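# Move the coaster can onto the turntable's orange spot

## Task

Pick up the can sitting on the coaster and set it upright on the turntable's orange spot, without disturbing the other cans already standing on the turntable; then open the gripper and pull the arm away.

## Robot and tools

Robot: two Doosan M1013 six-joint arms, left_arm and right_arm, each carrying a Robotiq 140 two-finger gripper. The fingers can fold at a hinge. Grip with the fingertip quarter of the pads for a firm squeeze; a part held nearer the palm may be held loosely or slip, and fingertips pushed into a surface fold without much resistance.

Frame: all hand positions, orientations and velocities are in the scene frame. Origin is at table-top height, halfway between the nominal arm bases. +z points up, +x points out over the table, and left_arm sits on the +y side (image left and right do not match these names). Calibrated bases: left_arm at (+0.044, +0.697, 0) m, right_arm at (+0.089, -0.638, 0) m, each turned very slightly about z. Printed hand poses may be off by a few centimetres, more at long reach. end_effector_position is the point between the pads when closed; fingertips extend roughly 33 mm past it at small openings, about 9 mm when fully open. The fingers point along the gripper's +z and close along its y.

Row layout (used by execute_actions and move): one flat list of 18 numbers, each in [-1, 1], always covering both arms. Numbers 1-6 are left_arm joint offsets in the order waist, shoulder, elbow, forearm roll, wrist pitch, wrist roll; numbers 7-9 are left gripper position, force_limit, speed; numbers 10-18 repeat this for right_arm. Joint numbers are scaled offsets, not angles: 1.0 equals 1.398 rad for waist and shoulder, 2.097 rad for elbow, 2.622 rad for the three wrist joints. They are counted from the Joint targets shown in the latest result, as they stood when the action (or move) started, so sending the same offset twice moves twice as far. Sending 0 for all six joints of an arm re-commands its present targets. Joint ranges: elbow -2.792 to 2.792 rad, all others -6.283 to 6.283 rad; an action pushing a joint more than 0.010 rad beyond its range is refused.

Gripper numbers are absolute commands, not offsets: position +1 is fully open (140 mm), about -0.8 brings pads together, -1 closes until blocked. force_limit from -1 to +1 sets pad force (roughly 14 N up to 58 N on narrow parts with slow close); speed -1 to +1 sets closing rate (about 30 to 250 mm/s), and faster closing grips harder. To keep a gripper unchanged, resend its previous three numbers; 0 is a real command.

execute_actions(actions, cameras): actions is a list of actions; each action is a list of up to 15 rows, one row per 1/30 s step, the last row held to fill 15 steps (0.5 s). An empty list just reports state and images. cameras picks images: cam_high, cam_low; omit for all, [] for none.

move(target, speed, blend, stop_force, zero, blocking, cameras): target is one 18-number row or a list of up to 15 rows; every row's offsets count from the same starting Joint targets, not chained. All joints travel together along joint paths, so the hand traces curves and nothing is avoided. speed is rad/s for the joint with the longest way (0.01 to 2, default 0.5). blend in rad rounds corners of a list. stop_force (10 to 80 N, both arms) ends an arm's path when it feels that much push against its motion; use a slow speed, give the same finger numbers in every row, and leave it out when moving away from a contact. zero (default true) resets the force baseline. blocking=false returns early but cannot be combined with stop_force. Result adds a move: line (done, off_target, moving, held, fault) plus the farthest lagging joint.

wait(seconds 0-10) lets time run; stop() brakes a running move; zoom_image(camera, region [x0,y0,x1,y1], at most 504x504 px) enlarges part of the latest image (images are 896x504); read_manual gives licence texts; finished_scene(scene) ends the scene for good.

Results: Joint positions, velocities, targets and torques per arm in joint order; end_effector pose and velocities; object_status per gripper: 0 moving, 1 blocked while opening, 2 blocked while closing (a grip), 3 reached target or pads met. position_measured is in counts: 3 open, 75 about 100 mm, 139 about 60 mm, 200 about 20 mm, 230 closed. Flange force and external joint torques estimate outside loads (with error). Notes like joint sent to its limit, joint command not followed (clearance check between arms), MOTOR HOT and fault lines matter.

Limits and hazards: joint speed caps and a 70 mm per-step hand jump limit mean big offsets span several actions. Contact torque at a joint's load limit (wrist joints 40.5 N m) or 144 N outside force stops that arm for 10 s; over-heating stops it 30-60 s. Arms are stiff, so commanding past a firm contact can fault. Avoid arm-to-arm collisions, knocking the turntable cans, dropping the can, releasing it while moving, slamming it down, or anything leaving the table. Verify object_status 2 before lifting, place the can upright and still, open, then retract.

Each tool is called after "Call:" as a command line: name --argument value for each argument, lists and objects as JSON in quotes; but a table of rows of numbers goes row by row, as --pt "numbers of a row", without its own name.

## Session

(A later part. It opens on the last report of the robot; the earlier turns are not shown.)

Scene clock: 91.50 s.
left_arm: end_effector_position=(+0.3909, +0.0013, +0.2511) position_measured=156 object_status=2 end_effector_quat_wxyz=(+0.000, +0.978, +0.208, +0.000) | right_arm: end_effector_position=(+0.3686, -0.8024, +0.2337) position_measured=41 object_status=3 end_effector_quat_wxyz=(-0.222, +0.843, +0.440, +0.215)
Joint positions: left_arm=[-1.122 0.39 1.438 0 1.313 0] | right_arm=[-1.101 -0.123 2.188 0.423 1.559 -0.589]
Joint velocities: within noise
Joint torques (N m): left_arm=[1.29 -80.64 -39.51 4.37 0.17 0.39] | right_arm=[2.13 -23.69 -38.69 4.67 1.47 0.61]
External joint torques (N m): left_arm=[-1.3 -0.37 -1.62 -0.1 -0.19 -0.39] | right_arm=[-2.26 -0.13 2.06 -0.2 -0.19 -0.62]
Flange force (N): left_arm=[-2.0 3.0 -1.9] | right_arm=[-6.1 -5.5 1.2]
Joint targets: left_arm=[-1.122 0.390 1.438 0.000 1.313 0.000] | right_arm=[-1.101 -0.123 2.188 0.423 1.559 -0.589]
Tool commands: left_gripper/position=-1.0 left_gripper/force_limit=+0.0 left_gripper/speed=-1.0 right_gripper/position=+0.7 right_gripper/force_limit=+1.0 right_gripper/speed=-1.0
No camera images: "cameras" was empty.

Call:
wait --seconds 0.1 --cameras '["cam_low"]'

Call:
zoom_image --camera "cam_low" --region '[562, 162, 594, 212]'

Call:
wait --seconds 1.47 --cameras '["cam_low"]'

Call:
zoom_image --camera "cam_low" --region '[562, 162, 594, 212]'

Call:
wait --seconds 1.47 --cameras '["cam_low"]'

Call:
zoom_image --camera "cam_low" --region '[562, 162, 594, 212]'

Call:
wait --seconds 1.5 --cameras '["cam_low"]'

Call:
zoom_image --camera "cam_low" --region '[562, 162, 594, 212]'

Call:
wait --seconds 1.46 --cameras '["cam_high"]'

Call:
zoom_image --camera "cam_high" --region '[395, 155, 451, 215]'

Call:
wait --seconds 0.1 --cameras '["cam_high"]'

Call:
zoom_image --camera "cam_high" --region '[395, 155, 451, 215]'

Scene clock: 92.43 s.
left_arm: end_effector_position=(+0.3909, +0.0013, +0.2511) position_measured=156 object_status=2 end_effector_quat_wxyz=(+0.000, +0.978, +0.208, +0.000) | right_arm: end_effector_position=(+0.3686, -0.8024, +0.2337) position_measured=41 object_status=3 end_effector_quat_wxyz=(-0.222, +0.843, +0.440, +0.215)
Joint positions: left_arm=[-1.122 0.39 1.438 0 1.313 0] | right_arm=[-1.101 -0.123 2.188 0.423 1.559 -0.589]
Joint velocities: within noise
Joint torques (N m): left_arm=[1.2 -80.52 -39.5 4.38 0.18 0.38] | right_arm=[2.24 -23.85 -38.74 4.66 1.39 0.63]
External joint torques (N m): left_arm=[-1.36 -0.33 -1.59 -0.12 -0.19 -0.38] | right_arm=[-2.23 0.1 2.25 -0.2 -0.11 -0.64]
Flange force (N): left_arm=[-2.1 3.0 -1.8] | right_arm=[-6.3 -5.4 1.4]
Joint targets: left_arm=[-1.122 0.390 1.438 0.000 1.313 0.000] | right_arm=[-1.101 -0.123 2.188 0.423 1.559 -0.589]
Tool commands: left_gripper/position=-1.0 left_gripper/force_limit=+0.0 left_gripper/speed=-1.0 right_gripper/position=+0.7 right_gripper/force_limit=+1.0 right_gripper/speed=-1.0
wait: 0.10 s; at rest from the start
Images, in order (width x height): cam_low 896x504.

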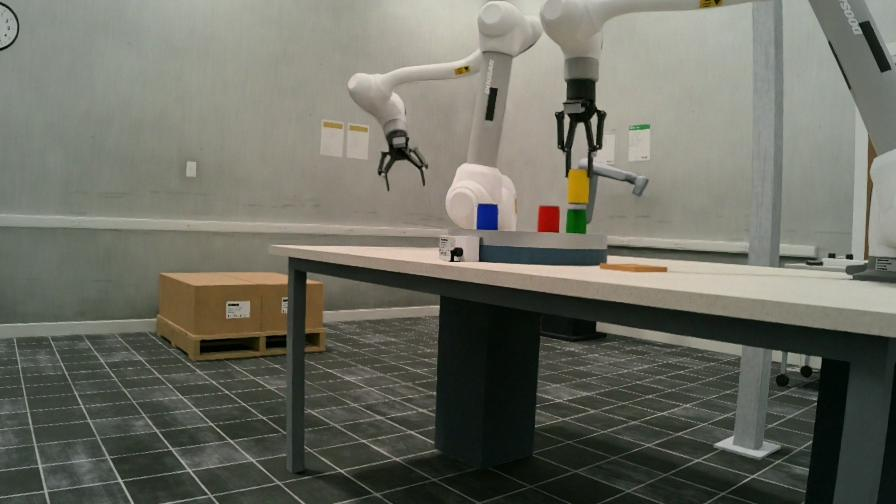

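Scaled by 10.080 from the camera's 896x504 image, which has a finer 1280x720 frame.

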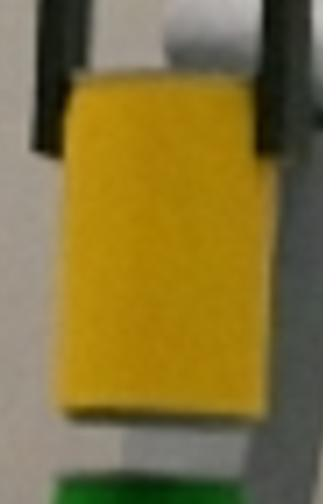

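Scene clock: 93.93 s.
left_arm: end_effector_position=(+0.3909, +0.0013, +0.2511) position_measured=156 object_status=2 end_effector_quat_wxyz=(+0.000, +0.978, +0.208, +0.000) | right_arm: end_effector_position=(+0.3686, -0.8024, +0.2337) position_measured=41 object_status=3 end_effector_quat_wxyz=(-0.222, +0.843, +0.440, +0.215)
Joint positions: left_arm=[-1.122 0.39 1.438 0 1.313 0] | right_arm=[-1.101 -0.123 2.188 0.423 1.559 -0.589]
Joint velocities: within noise
Joint torques (N m): left_arm=[1.14 -80.6 -39.5 4.35 0.23 0.37] | right_arm=[1.84 -23.8 -38.88 4.69 1.45 0.61]
External joint torques (N m): left_arm=[-1.18 -0.62 -1.67 -0.07 -0.23 -0.37] | right_arm=[-1.85 -0.05 2.4 -0.23 -0.16 -0.62]
Flange force (N): left_arm=[-1.9 2.6 -2.0] | right_arm=[-5.6 -5.3 2.1]
Joint targets: left_arm=[-1.122 0.390 1.438 0.000 1.313 0.000] | right_arm=[-1.101 -0.123 2.188 0.423 1.559 -0.589]
Tool commands: left_gripper/position=-1.0 left_gripper/force_limit=+0.0 left_gripper/speed=-1.0 right_gripper/position=+0.7 right_gripper/force_limit=+1.0 right_gripper/speed=-1.0
wait: 1.50 s; at rest by 0.17 s
Images, in order (width x height): cam_low 896x504.

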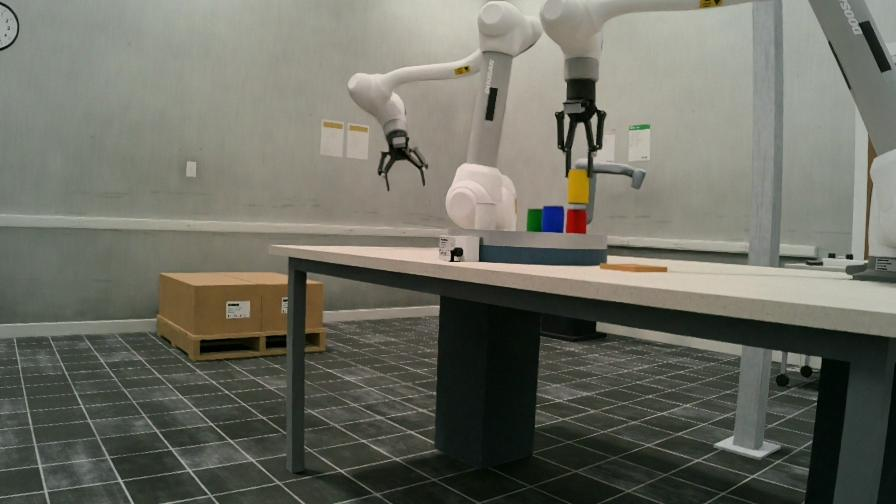

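Scaled by 10.080 from the camera's 896x504 image, which has a finer 1280x720 frame.

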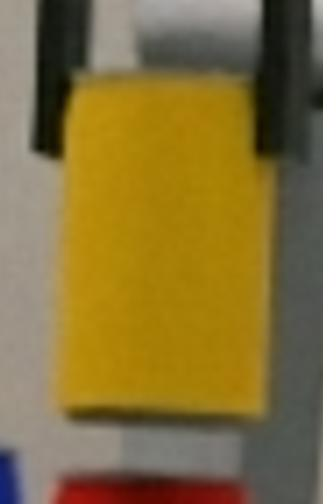

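Scene clock: 95.43 s.
left_arm: end_effector_position=(+0.3909, +0.0013, +0.2511) position_measured=156 object_status=2 end_effector_quat_wxyz=(+0.000, +0.978, +0.208, +0.000) | right_arm: end_effector_position=(+0.3686, -0.8024, +0.2337) position_measured=41 object_status=3 end_effector_quat_wxyz=(-0.222, +0.843, +0.440, +0.215)
Joint positions: left_arm=[-1.122 0.39 1.438 0 1.313 0] | right_arm=[-1.101 -0.123 2.188 0.423 1.559 -0.589]
Joint velocities: within noise
Joint torques (N m): left_arm=[1.33 -80.46 -39.47 4.36 0.19 0.38] | right_arm=[2.16 -24.15 -38.56 4.69 1.44 0.64]
External joint torques (N m): left_arm=[-1.38 -0.61 -1.69 -0.09 -0.2 -0.38] | right_arm=[-2.17 0.3 2.01 -0.22 -0.15 -0.65]
Flange force (N): left_arm=[-2.1 2.7 -2.0] | right_arm=[-6.4 -4.7 1.2]
Joint targets: left_arm=[-1.122 0.390 1.438 0.000 1.313 0.000] | right_arm=[-1.101 -0.123 2.188 0.423 1.559 -0.589]
Tool commands: left_gripper/position=-1.0 left_gripper/force_limit=+0.0 left_gripper/speed=-1.0 right_gripper/position=+0.7 right_gripper/force_limit=+1.0 right_gripper/speed=-1.0
wait: 1.50 s; at rest by 0.17 s
Images, in order (width x height): cam_low 896x504.

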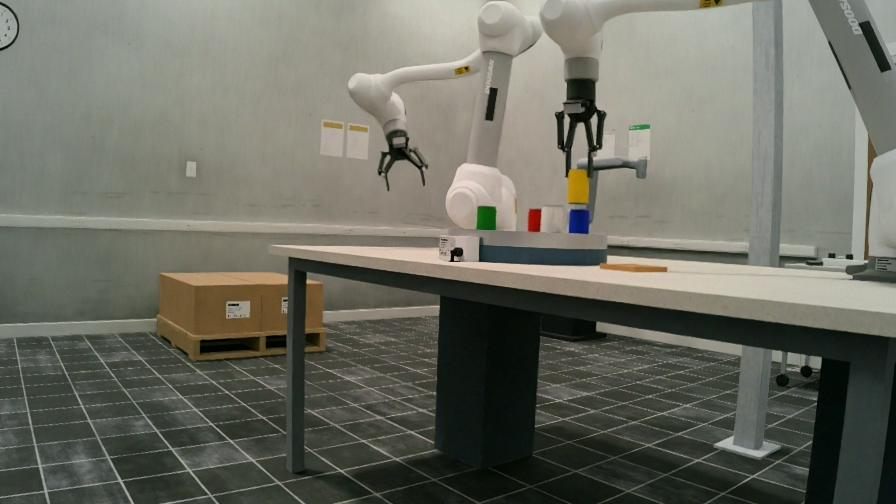

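Scaled by 10.080 from the camera's 896x504 image, which has a finer 1280x720 frame.

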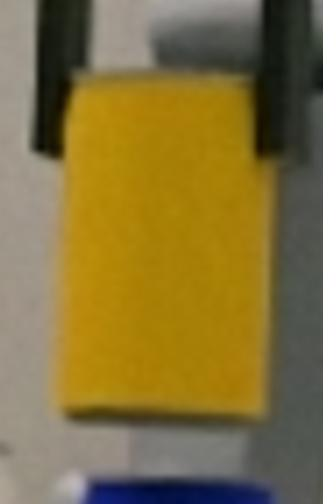

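Scene clock: 96.93 s.
left_arm: end_effector_position=(+0.3909, +0.0013, +0.2511) position_measured=156 object_status=2 end_effector_quat_wxyz=(+0.000, +0.978, +0.208, +0.000) | right_arm: end_effector_position=(+0.3686, -0.8024, +0.2337) position_measured=41 object_status=3 end_effector_quat_wxyz=(-0.222, +0.843, +0.440, +0.215)
Joint positions: left_arm=[-1.122 0.39 1.438 0 1.313 0] | right_arm=[-1.101 -0.123 2.188 0.423 1.559 -0.589]
Joint velocities: within noise
Joint torques (N m): left_arm=[1.23 -80.54 -39.42 4.34 0.2 0.38] | right_arm=[2.16 -23.89 -38.65 4.64 1.46 0.63]
External joint torques (N m): left_arm=[-0.92 -0.58 -1.76 -0.06 -0.22 -0.38] | right_arm=[-2.23 0.11 1.99 -0.15 -0.18 -0.64]
Flange force (N): left_arm=[-1.5 2.9 -2.1] | right_arm=[-6.3 -5.0 1.1]
Joint targets: left_arm=[-1.122 0.390 1.438 0.000 1.313 0.000] | right_arm=[-1.101 -0.123 2.188 0.423 1.559 -0.589]
Tool commands: left_gripper/position=-1.0 left_gripper/force_limit=+0.0 left_gripper/speed=-1.0 right_gripper/position=+0.7 right_gripper/force_limit=+1.0 right_gripper/speed=-1.0
wait: 1.50 s; at rest by 0.17 s
Images, in order (width x height): cam_low 896x504.

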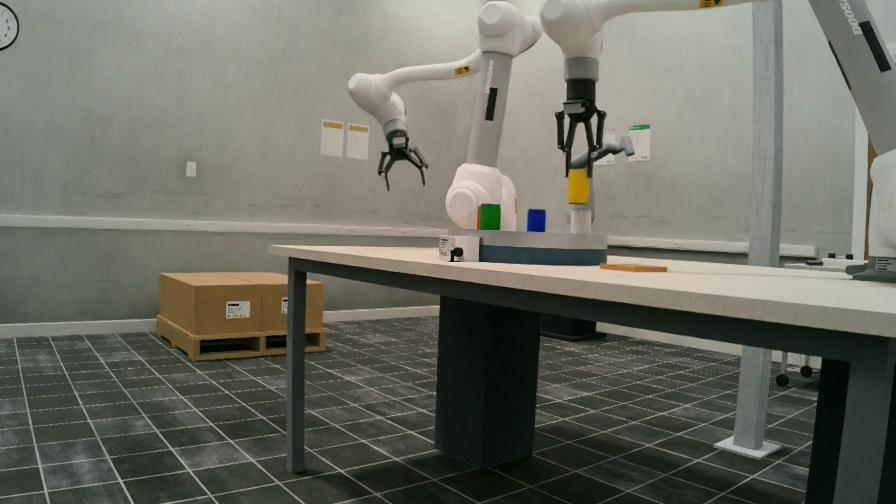

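Scaled by 10.080 from the camera's 896x504 image, which has a finer 1280x720 frame.

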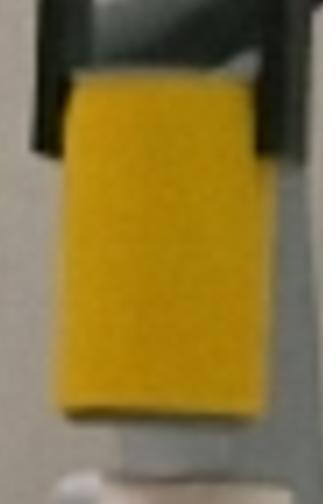

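Scene clock: 98.40 s.
left_arm: end_effector_position=(+0.3909, +0.0013, +0.2511) position_measured=156 object_status=2 end_effector_quat_wxyz=(+0.000, +0.978, +0.208, +0.000) | right_arm: end_effector_position=(+0.3686, -0.8024, +0.2337) position_measured=41 object_status=3 end_effector_quat_wxyz=(-0.222, +0.843, +0.440, +0.215)
Joint positions: left_arm=[-1.122 0.39 1.438 0 1.313 0] | right_arm=[-1.101 -0.123 2.188 0.423 1.559 -0.589]
Joint velocities: within noise
Joint torques (N m): left_arm=[1.32 -80.5 -39.49 4.37 0.22 0.35] | right_arm=[2.22 -23.58 -38.71 4.65 1.44 0.64]
External joint torques (N m): left_arm=[-1.42 -0.54 -1.65 -0.11 -0.24 -0.35] | right_arm=[-2.16 -0.27 2.26 -0.19 -0.16 -0.65]
Flange force (N): left_arm=[-2.2 2.7 -1.9] | right_arm=[-5.9 -5.9 1.5]
Joint targets: left_arm=[-1.122 0.390 1.438 0.000 1.313 0.000] | right_arm=[-1.101 -0.123 2.188 0.423 1.559 -0.589]
Tool commands: left_gripper/position=-1.0 left_gripper/force_limit=+0.0 left_gripper/speed=-1.0 right_gripper/position=+0.7 right_gripper/force_limit=+1.0 right_gripper/speed=-1.0
wait: 1.47 s; at rest by 0.17 s
Images, in order (width x height): cam_high 896x504.

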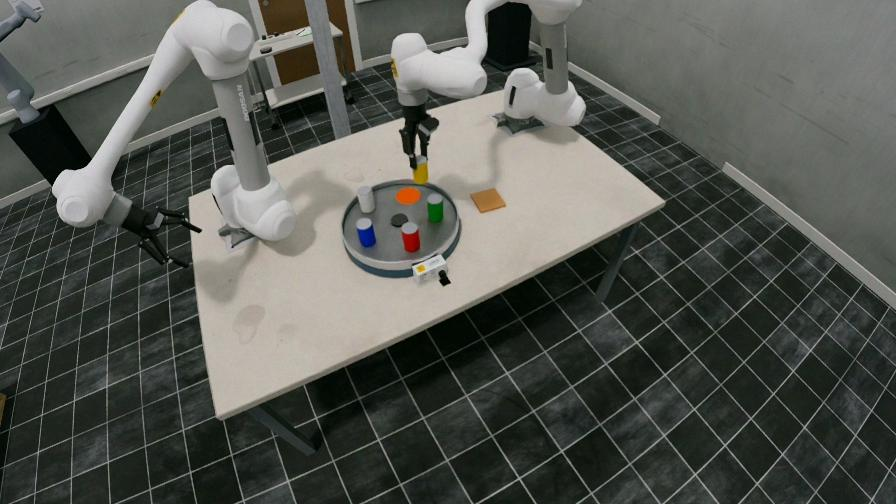

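Scaled by 8.400 from the camera's 896x504 image, which has a finer 1280x720 frame.

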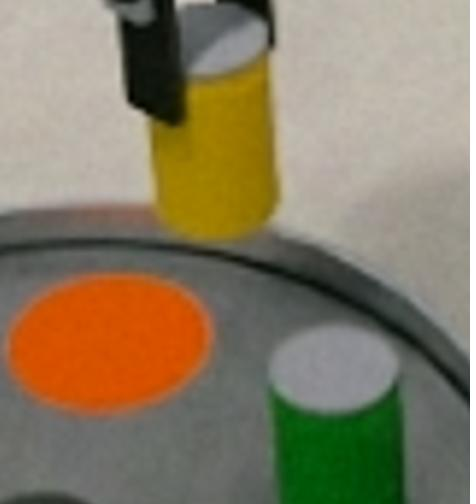

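Scene clock: 98.50 s.
left_arm: end_effector_position=(+0.3909, +0.0013, +0.2511) position_measured=156 object_status=2 end_effector_quat_wxyz=(+0.000, +0.978, +0.208, +0.000) | right_arm: end_effector_position=(+0.3686, -0.8024, +0.2337) position_measured=41 object_status=3 end_effector_quat_wxyz=(-0.222, +0.843, +0.440, +0.215)
Joint positions: left_arm=[-1.122 0.39 1.438 0 1.313 0] | right_arm=[-1.101 -0.123 2.188 0.423 1.559 -0.589]
Joint velocities: within noise
Joint torques (N m): left_arm=[1.29 -80.64 -39.4 4.39 0.21 0.35] | right_arm=[2.32 -23.92 -38.69 4.67 1.43 0.63]
External joint torques (N m): left_arm=[-1.05 -0.41 -1.71 -0.11 -0.22 -0.35] | right_arm=[-2.38 0.1 1.93 -0.17 -0.16 -0.64]
Flange force (N): left_arm=[-1.7 3.1 -1.9] | right_arm=[-6.5 -5.2 0.8]
Joint targets: left_arm=[-1.122 0.390 1.438 0.000 1.313 0.000] | right_arm=[-1.101 -0.123 2.188 0.423 1.559 -0.589]
Tool commands: left_gripper/position=-1.0 left_gripper/force_limit=+0.0 left_gripper/speed=-1.0 right_gripper/position=+0.7 right_gripper/force_limit=+1.0 right_gripper/speed=-1.0
wait: 0.10 s; no rest
Images, in order (width x height): cam_high 896x504.

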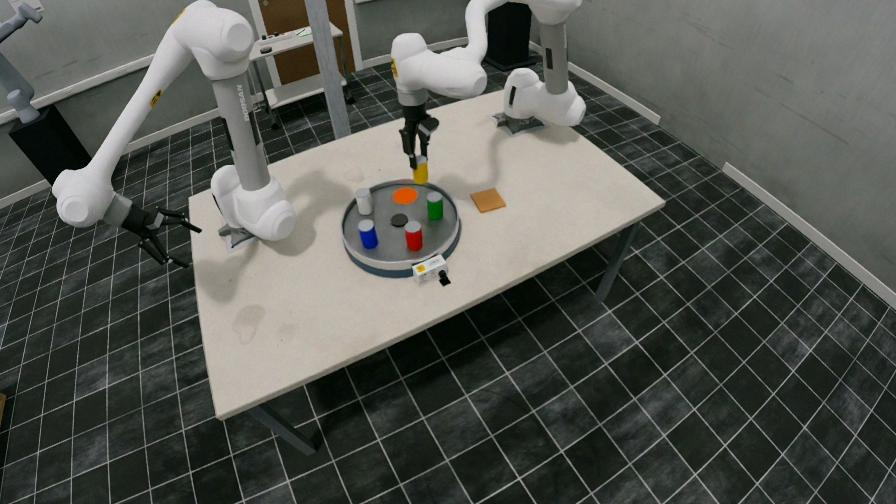

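Scaled by 8.400 from the camera's 896x504 image, which has a finer 1280x720 frame.

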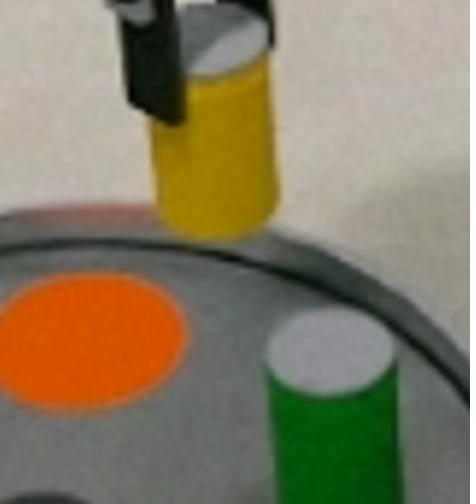

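Call:
zoom_image --camera "cam_high" --region '[408, 165, 436, 193]'

Call:
wait --seconds 0.0 --cameras '["cam_low"]'

Call:
zoom_image --camera "cam_low" --region '[564, 162, 594, 180]'

Scaled by 18.000 from the camera's 896x504 image, which has a finer 1280x720 frame.

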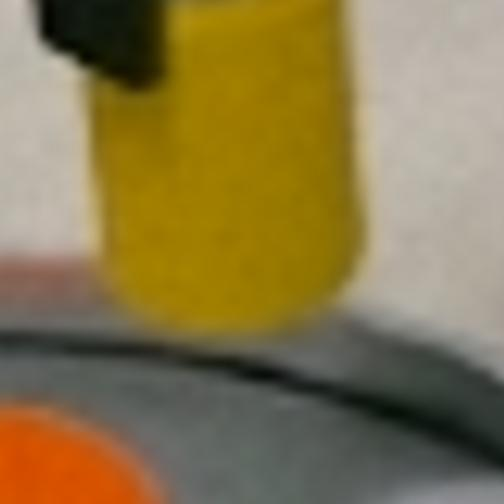

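Scene clock: 105.97 s.
left_arm: end_effector_position=(+0.3909, +0.0013, +0.2511) position_measured=156 object_status=2 end_effector_quat_wxyz=(+0.000, +0.978, +0.208, +0.000) | right_arm: end_effector_position=(+0.3686, -0.8024, +0.2337) position_measured=41 object_status=3 end_effector_quat_wxyz=(-0.222, +0.843, +0.440, +0.215)
Joint positions: left_arm=[-1.122 0.39 1.438 0 1.313 0] | right_arm=[-1.101 -0.123 2.188 0.423 1.559 -0.589]
Joint velocities: within noise
Joint torques (N m): left_arm=[1.31 -80.69 -39.41 4.34 0.18 0.39] | right_arm=[2.1 -23.8 -38.67 4.65 1.44 0.63]
External joint torques (N m): left_arm=[-1.52 -0.26 -1.69 -0.08 -0.19 -0.39] | right_arm=[-2.05 -0.07 2.04 -0.17 -0.16 -0.64]
Flange force (N): left_arm=[-2.3 3.3 -1.9] | right_arm=[-5.8 -5.2 1.3]
Joint targets: left_arm=[-1.122 0.390 1.438 0.000 1.313 0.000] | right_arm=[-1.101 -0.123 2.188 0.423 1.559 -0.589]
Tool commands: left_gripper/position=-1.0 left_gripper/force_limit=+0.0 left_gripper/speed=-1.0 right_gripper/position=+0.7 right_gripper/force_limit=+1.0 right_gripper/speed=-1.0
Images, in order (width x height): cam_low 896x504.

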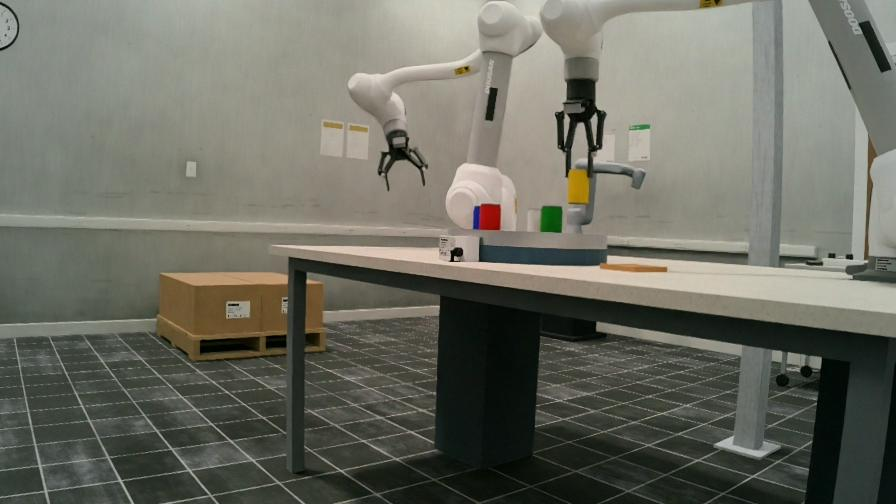

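Scaled by 16.800 from the camera's 896x504 image, which has a finer 1280x720 frame.

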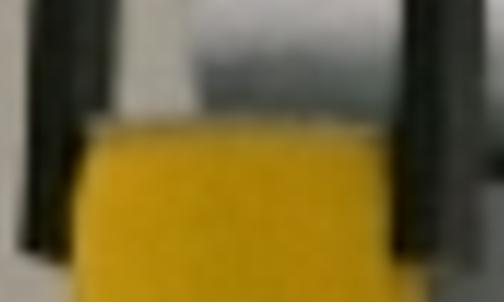

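Call:
wait --seconds 1.75 --cameras '["cam_low"]'

Call:
zoom_image --camera "cam_low" --region '[562, 195, 592, 213]'

Call:
wait --seconds 1.5 --cameras '["cam_low"]'

Call:
zoom_image --camera "cam_low" --region '[562, 195, 592, 213]'

Scene clock: 108.10 s.
left_arm: end_effector_position=(+0.3909, +0.0013, +0.2511) position_measured=156 object_status=2 end_effector_quat_wxyz=(+0.000, +0.978, +0.208, +0.000) | right_arm: end_effector_position=(+0.3686, -0.8024, +0.2337) position_measured=41 object_status=3 end_effector_quat_wxyz=(-0.222, +0.843, +0.440, +0.215)
Joint positions: left_arm=[-1.122 0.39 1.438 0 1.313 0] | right_arm=[-1.101 -0.123 2.188 0.423 1.559 -0.589]
Joint velocities: within noise
Joint torques (N m): left_arm=[1.18 -80.62 -39.55 4.38 0.2 0.4] | right_arm=[2.16 -23.79 -38.79 4.63 1.45 0.65]
External joint torques (N m): left_arm=[-0.97 -0.38 -1.5 -0.11 -0.2 -0.4] | right_arm=[-2.13 -0.19 2.25 -0.17 -0.17 -0.66]
Flange force (N): left_arm=[-1.6 2.7 -1.7] | right_arm=[-5.9 -5.7 1.6]
Joint targets: left_arm=[-1.122 0.390 1.438 0.000 1.313 0.000] | right_arm=[-1.101 -0.123 2.188 0.423 1.559 -0.589]
Tool commands: left_gripper/position=-1.0 left_gripper/force_limit=+0.0 left_gripper/speed=-1.0 right_gripper/position=+0.7 right_gripper/force_limit=+1.0 right_gripper/speed=-1.0
wait: 1.77 s; at rest from the start
Images, in order (width x height): cam_low 896x504.

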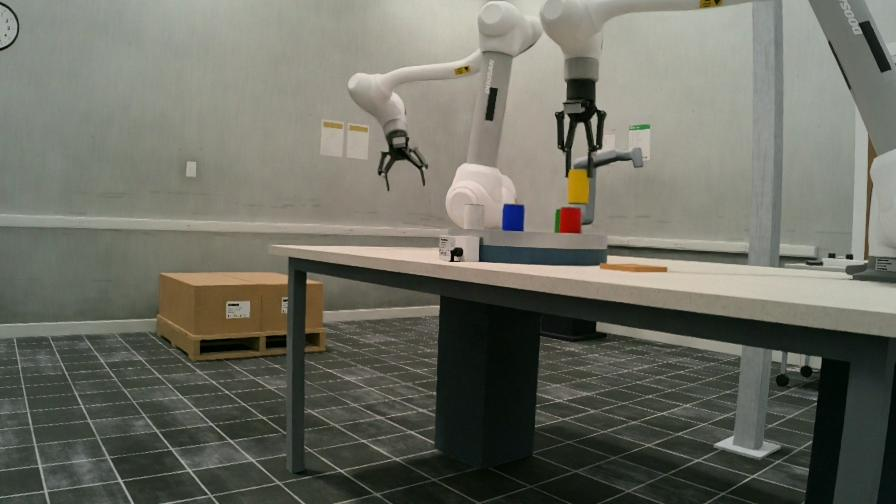

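Scaled by 16.800 from the camera's 896x504 image, which has a finer 1280x720 frame.

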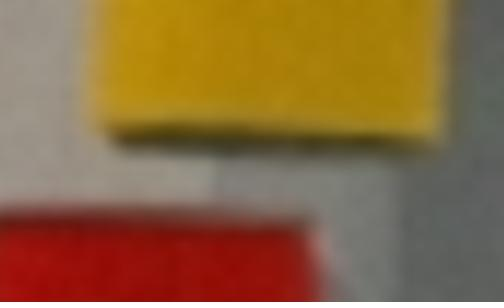

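Scene clock: 109.60 s.
left_arm: end_effector_position=(+0.3909, +0.0013, +0.2511) position_measured=156 object_status=2 end_effector_quat_wxyz=(+0.000, +0.978, +0.208, +0.000) | right_arm: end_effector_position=(+0.3686, -0.8024, +0.2337) position_measured=41 object_status=3 end_effector_quat_wxyz=(-0.222, +0.843, +0.440, +0.215)
Joint positions: left_arm=[-1.122 0.39 1.438 0 1.313 0] | right_arm=[-1.101 -0.123 2.188 0.423 1.559 -0.589]
Joint velocities: within noise
Joint torques (N m): left_arm=[1.07 -80.51 -39.53 4.36 0.19 0.38] | right_arm=[2.37 -23.67 -38.65 4.66 1.45 0.61]
External joint torques (N m): left_arm=[-1.56 -0.09 -1.33 -0.14 -0.18 -0.38] | right_arm=[-2.32 -0.33 2.01 -0.18 -0.17 -0.62]
Flange force (N): left_arm=[-2.4 2.7 -1.4] | right_arm=[-6.0 -5.9 1.0]
Joint targets: left_arm=[-1.122 0.390 1.438 0.000 1.313 0.000] | right_arm=[-1.101 -0.123 2.188 0.423 1.559 -0.589]
Tool commands: left_gripper/position=-1.0 left_gripper/force_limit=+0.0 left_gripper/speed=-1.0 right_gripper/position=+0.7 right_gripper/force_limit=+1.0 right_gripper/speed=-1.0
wait: 1.50 s; at rest by 0.17 s
Images, in order (width x height): cam_low 896x504.

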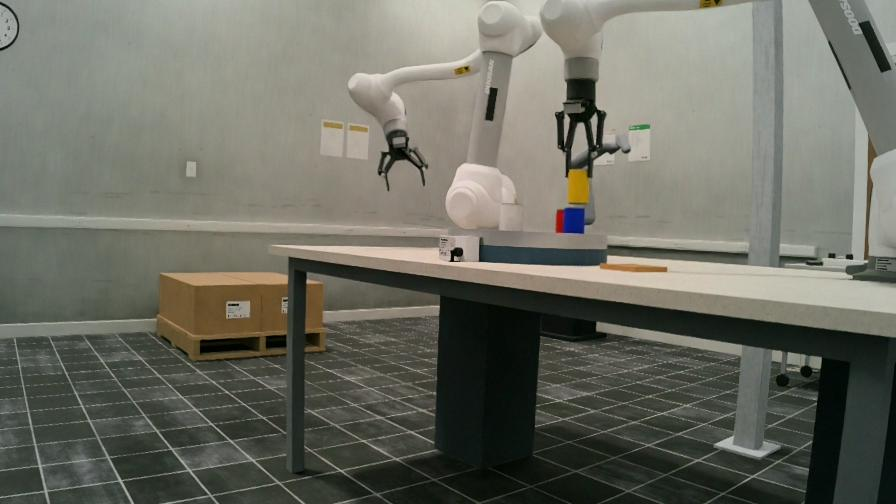

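Scaled by 16.800 from the camera's 896x504 image, which has a finer 1280x720 frame.

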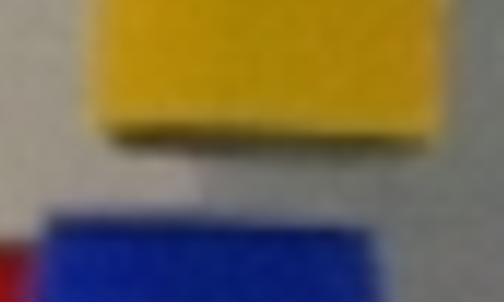

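Call:
move --target '[0, -0.01905, -0.06015, 0, 0.05826, 0, -1, 0, -1, 0, 0, 0, 0, 0, 0, 0.7, 1, -1]' --speed 0.3 --cameras '["cam_low"]'

Call:
zoom_image --camera "cam_low" --region '[562, 124, 592, 142]'

Call:
zoom_image --camera "cam_low" --region '[562, 160, 592, 178]'

Scene clock: 124.97 s.
left_arm: end_effector_position=(+0.3909, +0.0013, +0.3410) position_measured=156 object_status=2 end_effector_quat_wxyz=(+0.000, +0.978, +0.208, +0.000) | right_arm: end_effector_position=(+0.3686, -0.8024, +0.2337) position_measured=41 object_status=3 end_effector_quat_wxyz=(-0.222, +0.843, +0.440, +0.215)
Joint positions: left_arm=[-1.122 0.364 1.312 0 1.466 0] | right_arm=[-1.101 -0.123 2.188 0.423 1.559 -0.589]
Joint velocities: within noise
Joint torques (N m): left_arm=[1.33 -79.07 -40.87 4.47 0.22 0.36] | right_arm=[2.27 -23.6 -38.91 4.65 1.44 0.64]
External joint torques (N m): left_arm=[-1.19 -0.22 -1.26 -0.09 -0.24 -0.36] | right_arm=[-2.36 -0.28 2.23 -0.17 -0.16 -0.65]
Flange force (N): left_arm=[-1.9 2.4 -1.6] | right_arm=[-6.2 -6.1 1.3]
Joint targets: left_arm=[-1.122 0.364 1.312 0.000 1.466 0.000] | right_arm=[-1.101 -0.123 2.188 0.423 1.559 -0.589]
move: done
Images, in order (width x height): cam_low 896x504.

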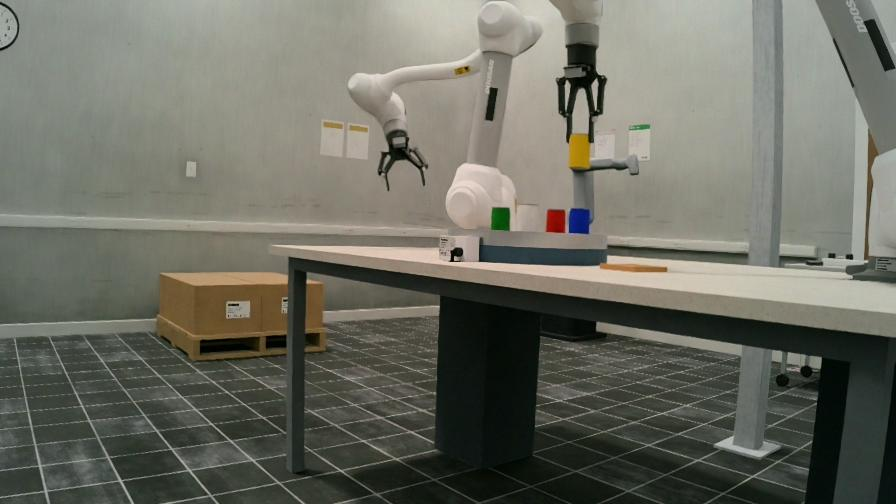

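Scaled by 16.800 from the camera's 896x504 image, which has a finer 1280x720 frame.

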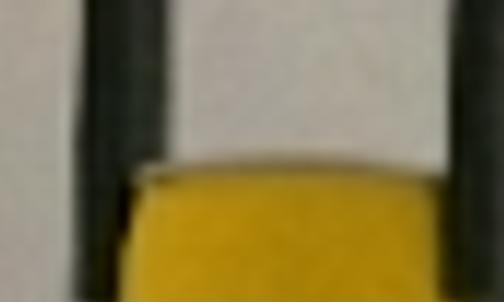

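Scaled by 16.800 from the camera's 896x504 image, which has a finer 1280x720 frame.

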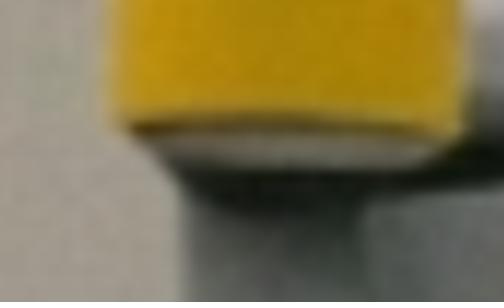

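Call:
execute_actions --actions '[]' --cameras '["cam_high", "cam_low"]'

Scene clock: 127.13 s.
left_arm: end_effector_position=(+0.3909, +0.0013, +0.3411) position_measured=156 object_status=2 end_effector_quat_wxyz=(+0.000, +0.978, +0.208, +0.000) | right_arm: end_effector_position=(+0.3686, -0.8024, +0.2337) position_measured=41 object_status=3 end_effector_quat_wxyz=(-0.222, +0.843, +0.440, +0.215)
Joint positions: left_arm=[-1.122 0.364 1.312 0 1.466 0] | right_arm=[-1.101 -0.123 2.188 0.423 1.559 -0.589]
Joint velocities: within noise
Joint torques (N m): left_arm=[1.33 -79.17 -40.68 4.5 0.21 0.35] | right_arm=[2.55 -24.07 -38.57 4.71 1.45 0.61]
External joint torques (N m): left_arm=[-1.23 -0.2 -1.4 -0.12 -0.2 -0.35] | right_arm=[-2.46 0.21 2.17 -0.27 -0.16 -0.62]
Flange force (N): left_arm=[-1.9 2.8 -1.9] | right_arm=[-6.9 -5.4 1.1]
Joint targets: left_arm=[-1.122 0.364 1.312 0.000 1.466 0.000] | right_arm=[-1.101 -0.123 2.188 0.423 1.559 -0.589]
Tool commands: left_gripper/position=-1.0 left_gripper/force_limit=+0.0 left_gripper/speed=-1.0 right_gripper/position=+0.7 right_gripper/force_limit=+1.0 right_gripper/speed=-1.0

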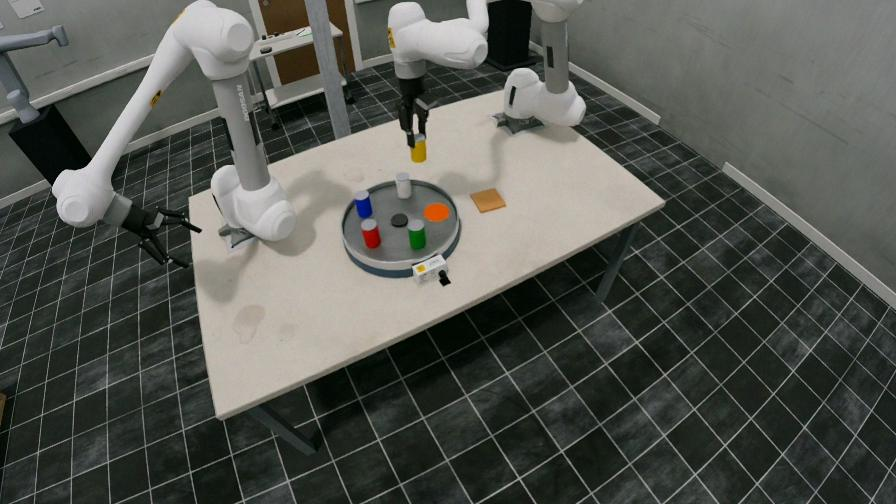

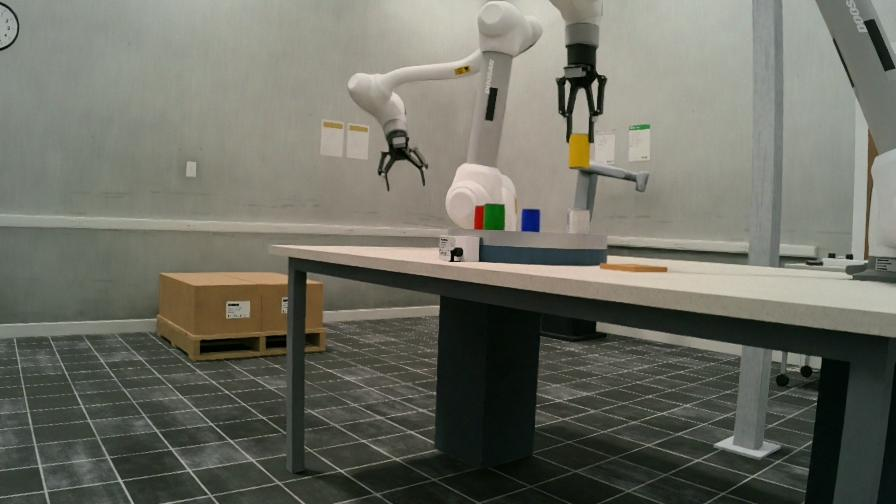

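Call:
wait --seconds 0.3 --cameras '[]'

Call:
move --pt "0 0.01524 0.04812 0 -0.046608 0 -1 0 -1 0 0 0 0 0 0 0.7 1 -1" --pt "0 0.01905 0.06015 0 -0.05826 0 -1 0 -1 0 0 0 0 0 0 0.7 1 -1" --speed '[0.35,0.12]' --blend '[0.02,0]' --cameras '["cam_low"]'

Call:
wait --seconds 0 --cameras '["cam_high", "cam_low"]'

Scene clock: 127.87 s.
left_arm: end_effector_position=(+0.3909, +0.0013, +0.3411) position_measured=156 object_status=2 end_effector_quat_wxyz=(+0.000, +0.978, +0.208, +0.000) | right_arm: end_effector_position=(+0.3686, -0.8024, +0.2337) position_measured=41 object_status=3 end_effector_quat_wxyz=(-0.222, +0.843, +0.440, +0.215)
Joint positions: left_arm=[-1.122 0.364 1.312 0 1.466 0] | right_arm=[-1.101 -0.123 2.188 0.423 1.559 -0.589]
Joint velocities: within noise
Joint torques (N m): left_arm=[1.05 -79.17 -40.66 4.48 0.19 0.38] | right_arm=[2.48 -23.66 -38.69 4.65 1.41 0.63]
External joint torques (N m): left_arm=[-1.26 -0.42 -1.64 -0.1 -0.2 -0.38] | right_arm=[-2.45 -0.33 1.98 -0.16 -0.13 -0.64]
Flange force (N): left_arm=[-2.0 3.0 -2.3] | right_arm=[-6.2 -6.1 0.8]
Joint targets: left_arm=[-1.122 0.364 1.312 0.000 1.466 0.000] | right_arm=[-1.101 -0.123 2.188 0.423 1.559 -0.589]
Tool commands: left_gripper/position=-1.0 left_gripper/force_limit=+0.0 left_gripper/speed=-1.0 right_gripper/position=+0.7 right_gripper/force_limit=+1.0 right_gripper/speed=-1.0
wait: 0.30 s; at rest from the start
No camera images: "cameras" was empty.

Scene clock: 129.40 s.
left_arm: end_effector_position=(+0.3909, +0.0013, +0.2511) position_measured=156 object_status=2 end_effector_quat_wxyz=(+0.000, +0.978, +0.208, +0.000) | right_arm: end_effector_position=(+0.3686, -0.8024, +0.2337) position_measured=41 object_status=3 end_effector_quat_wxyz=(-0.222, +0.843, +0.440, +0.215)
Joint positions: left_arm=[-1.122 0.39 1.438 0 1.313 0] | right_arm=[-1.101 -0.123 2.188 0.423 1.559 -0.589]
Joint velocities: within noise
Joint torques (N m): left_arm=[1.18 -80.43 -39.21 4.38 0.2 0.42] | right_arm=[2.05 -24.05 -38.9 4.65 1.42 0.62]
External joint torques (N m): left_arm=[-1.38 -0.54 -1.97 -0.12 -0.21 -0.42] | right_arm=[-2.02 0.25 2.45 -0.19 -0.13 -0.63]
Flange force (N): left_arm=[-2.2 3.5 -2.3] | right_arm=[-6.2 -5.1 2.0]
Joint targets: left_arm=[-1.122 0.390 1.438 0.000 1.313 0.000] | right_arm=[-1.101 -0.123 2.188 0.423 1.559 -0.589]
move: done; blend cut to 0 rad at target 1
Images, in order (width x height): cam_low 896x504.

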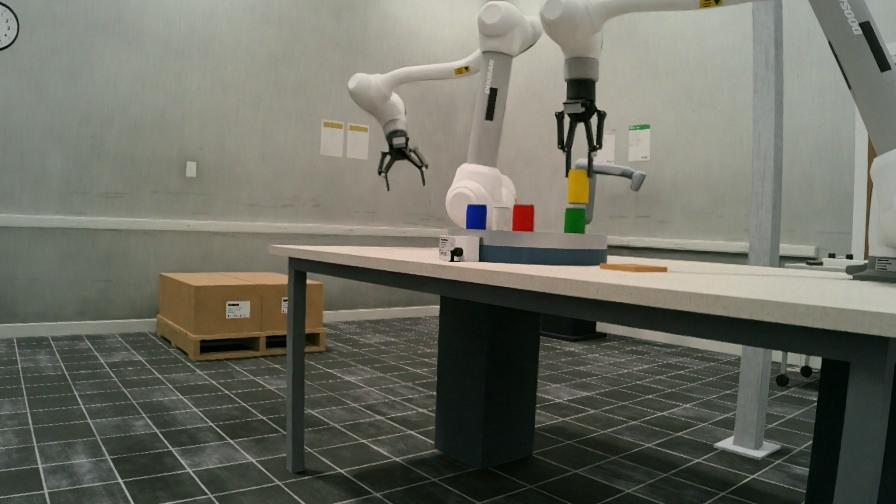

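Scene clock: 129.40 s.
left_arm: end_effector_position=(+0.3909, +0.0013, +0.2511) position_measured=156 object_status=2 end_effector_quat_wxyz=(+0.000, +0.978, +0.208, +0.000) | right_arm: end_effector_position=(+0.3686, -0.8024, +0.2337) position_measured=41 object_status=3 end_effector_quat_wxyz=(-0.222, +0.843, +0.440, +0.215)
Joint positions: left_arm=[-1.122 0.39 1.438 0 1.313 0] | right_arm=[-1.101 -0.123 2.188 0.423 1.559 -0.589]
Joint velocities: within noise
Joint torques (N m): left_arm=[1.18 -80.43 -39.21 4.38 0.2 0.42] | right_arm=[2.05 -24.05 -38.9 4.65 1.42 0.62]
External joint torques (N m): left_arm=[-1.38 -0.54 -1.97 -0.12 -0.21 -0.42] | right_arm=[-2.02 0.25 2.45 -0.19 -0.13 -0.63]
Flange force (N): left_arm=[-2.2 3.5 -2.3] | right_arm=[-6.2 -5.1 2.0]
Joint targets: left_arm=[-1.122 0.390 1.438 0.000 1.313 0.000] | right_arm=[-1.101 -0.123 2.188 0.423 1.559 -0.589]
Tool commands: left_gripper/position=-1.0 left_gripper/force_limit=+0.0 left_gripper/speed=-1.0 right_gripper/position=+0.7 right_gripper/force_limit=+1.0 right_gripper/speed=-1.0

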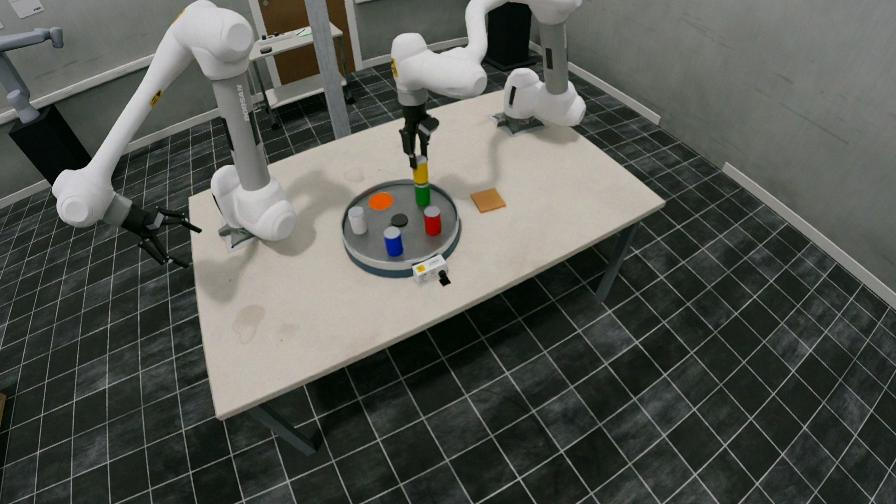

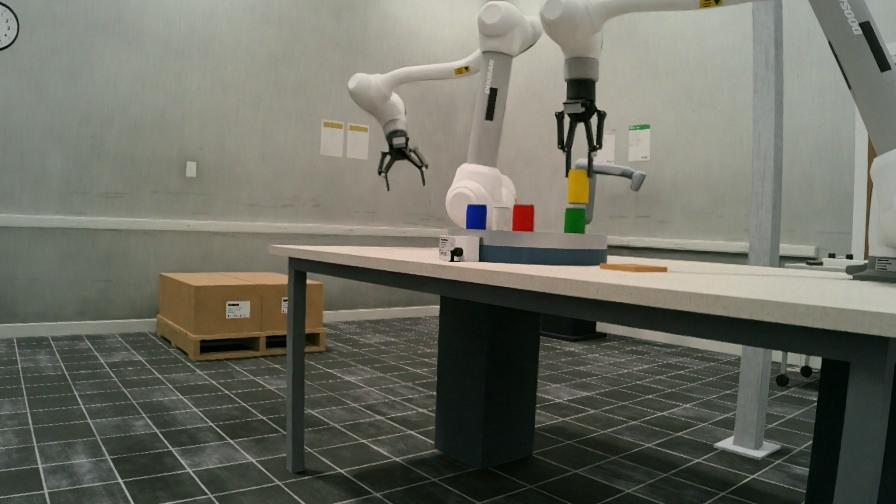

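Call:
zoom_image --camera "cam_low" --region '[556, 160, 596, 240]'

Call:
zoom_image --camera "cam_low" --region '[562, 195, 592, 213]'

Call:
zoom_image --camera "cam_low" --region '[562, 222, 592, 240]'

Call:
zoom_image --camera "cam_low" --region '[562, 160, 592, 178]'

Scaled by 6.300 from the camera's 896x504 image, which has a finer 1280x720 frame.

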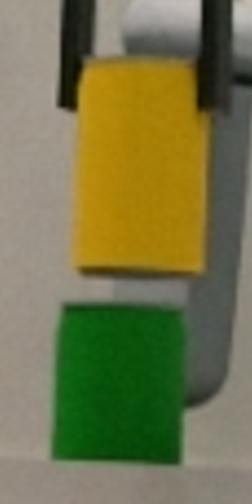

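Scaled by 16.800 from the camera's 896x504 image, which has a finer 1280x720 frame.

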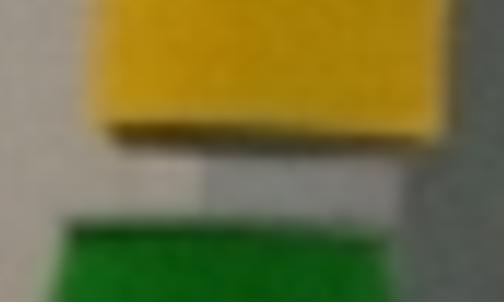

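Scaled by 16.800 from the camera's 896x504 image, which has a finer 1280x720 frame.

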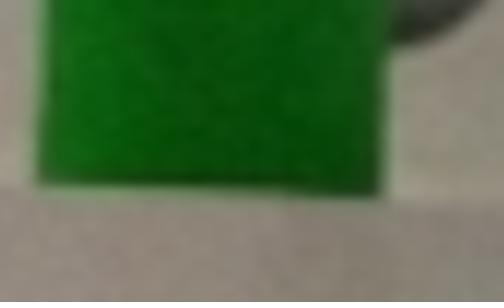

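Scaled by 16.800 from the camera's 896x504 image, which has a finer 1280x720 frame.

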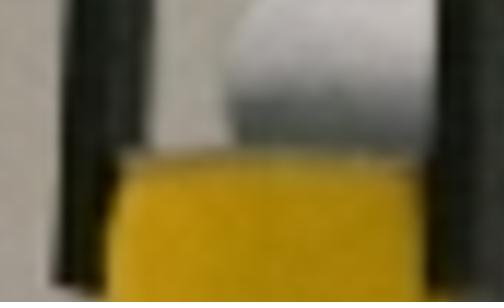

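Call:
zoom_image --camera "cam_low" --region '[510, 199, 540, 217]'

Call:
zoom_image --camera "cam_low" --region '[462, 199, 492, 217]'

Call:
zoom_image --camera "cam_low" --region '[566, 202, 586, 214]'

Call:
zoom_image --camera "cam_low" --region '[568, 163, 588, 175]'

Scaled by 16.800 from the camera's 896x504 image, which has a finer 1280x720 frame.

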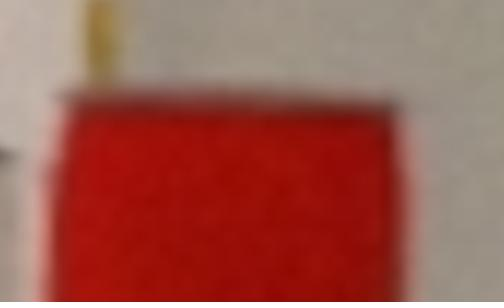

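Scaled by 16.800 from the camera's 896x504 image, which has a finer 1280x720 frame.

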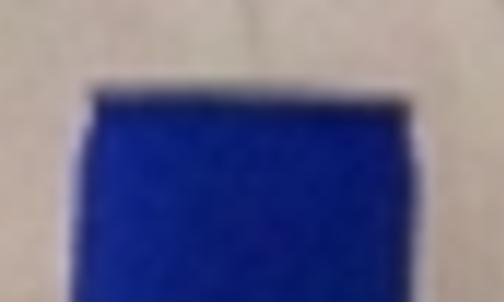

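Scaled by 25.200 from the camera's 896x504 image, which has a finer 1280x720 frame.

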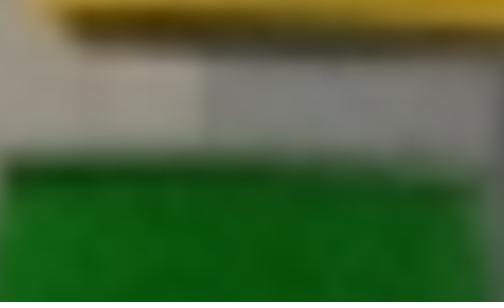

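Scaled by 25.200 from the camera's 896x504 image, which has a finer 1280x720 frame.

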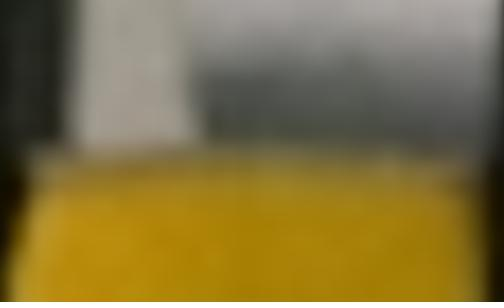

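Call:
wait --seconds 1.4 --cameras '["cam_high"]'

Call:
zoom_image --camera "cam_high" --region '[380, 150, 470, 240]'

Scene clock: 140.17 s.
left_arm: end_effector_position=(+0.3909, +0.0013, +0.2511) position_measured=156 object_status=2 end_effector_quat_wxyz=(+0.000, +0.978, +0.208, +0.000) | right_arm: end_effector_position=(+0.3686, -0.8024, +0.2337) position_measured=41 object_status=3 end_effector_quat_wxyz=(-0.222, +0.843, +0.440, +0.215)
Joint positions: left_arm=[-1.122 0.39 1.438 0 1.313 0] | right_arm=[-1.101 -0.123 2.188 0.423 1.559 -0.589]
Joint velocities: within noise
Joint torques (N m): left_arm=[1.2 -80.67 -39.5 4.39 0.21 0.37] | right_arm=[2.28 -23.63 -38.79 4.68 1.42 0.66]
External joint torques (N m): left_arm=[-1.02 -0.3 -1.63 -0.11 -0.22 -0.37] | right_arm=[-2.24 -0.23 2.21 -0.21 -0.14 -0.67]
Flange force (N): left_arm=[-1.6 3.1 -1.8] | right_arm=[-6.1 -5.9 1.3]
Joint targets: left_arm=[-1.122 0.390 1.438 0.000 1.313 0.000] | right_arm=[-1.101 -0.123 2.188 0.423 1.559 -0.589]
Tool commands: left_gripper/position=-1.0 left_gripper/force_limit=+0.0 left_gripper/speed=-1.0 right_gripper/position=+0.7 right_gripper/force_limit=+1.0 right_gripper/speed=-1.0
wait: 1.40 s; at rest from the start
Images, in order (width x height): cam_high 896x504.

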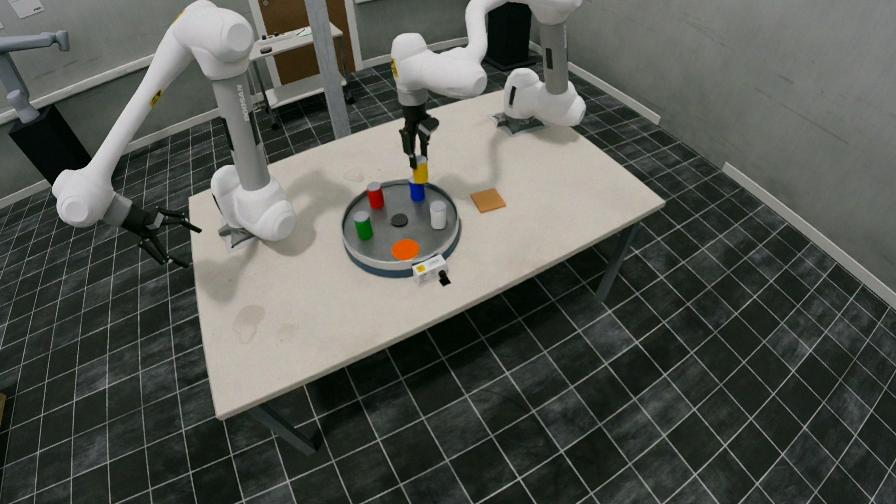

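Scaled by 5.600 from the camera's 896x504 image, which has a finer 1280x720 frame.

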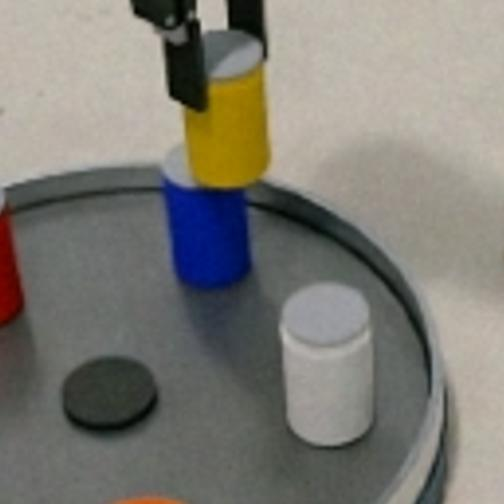

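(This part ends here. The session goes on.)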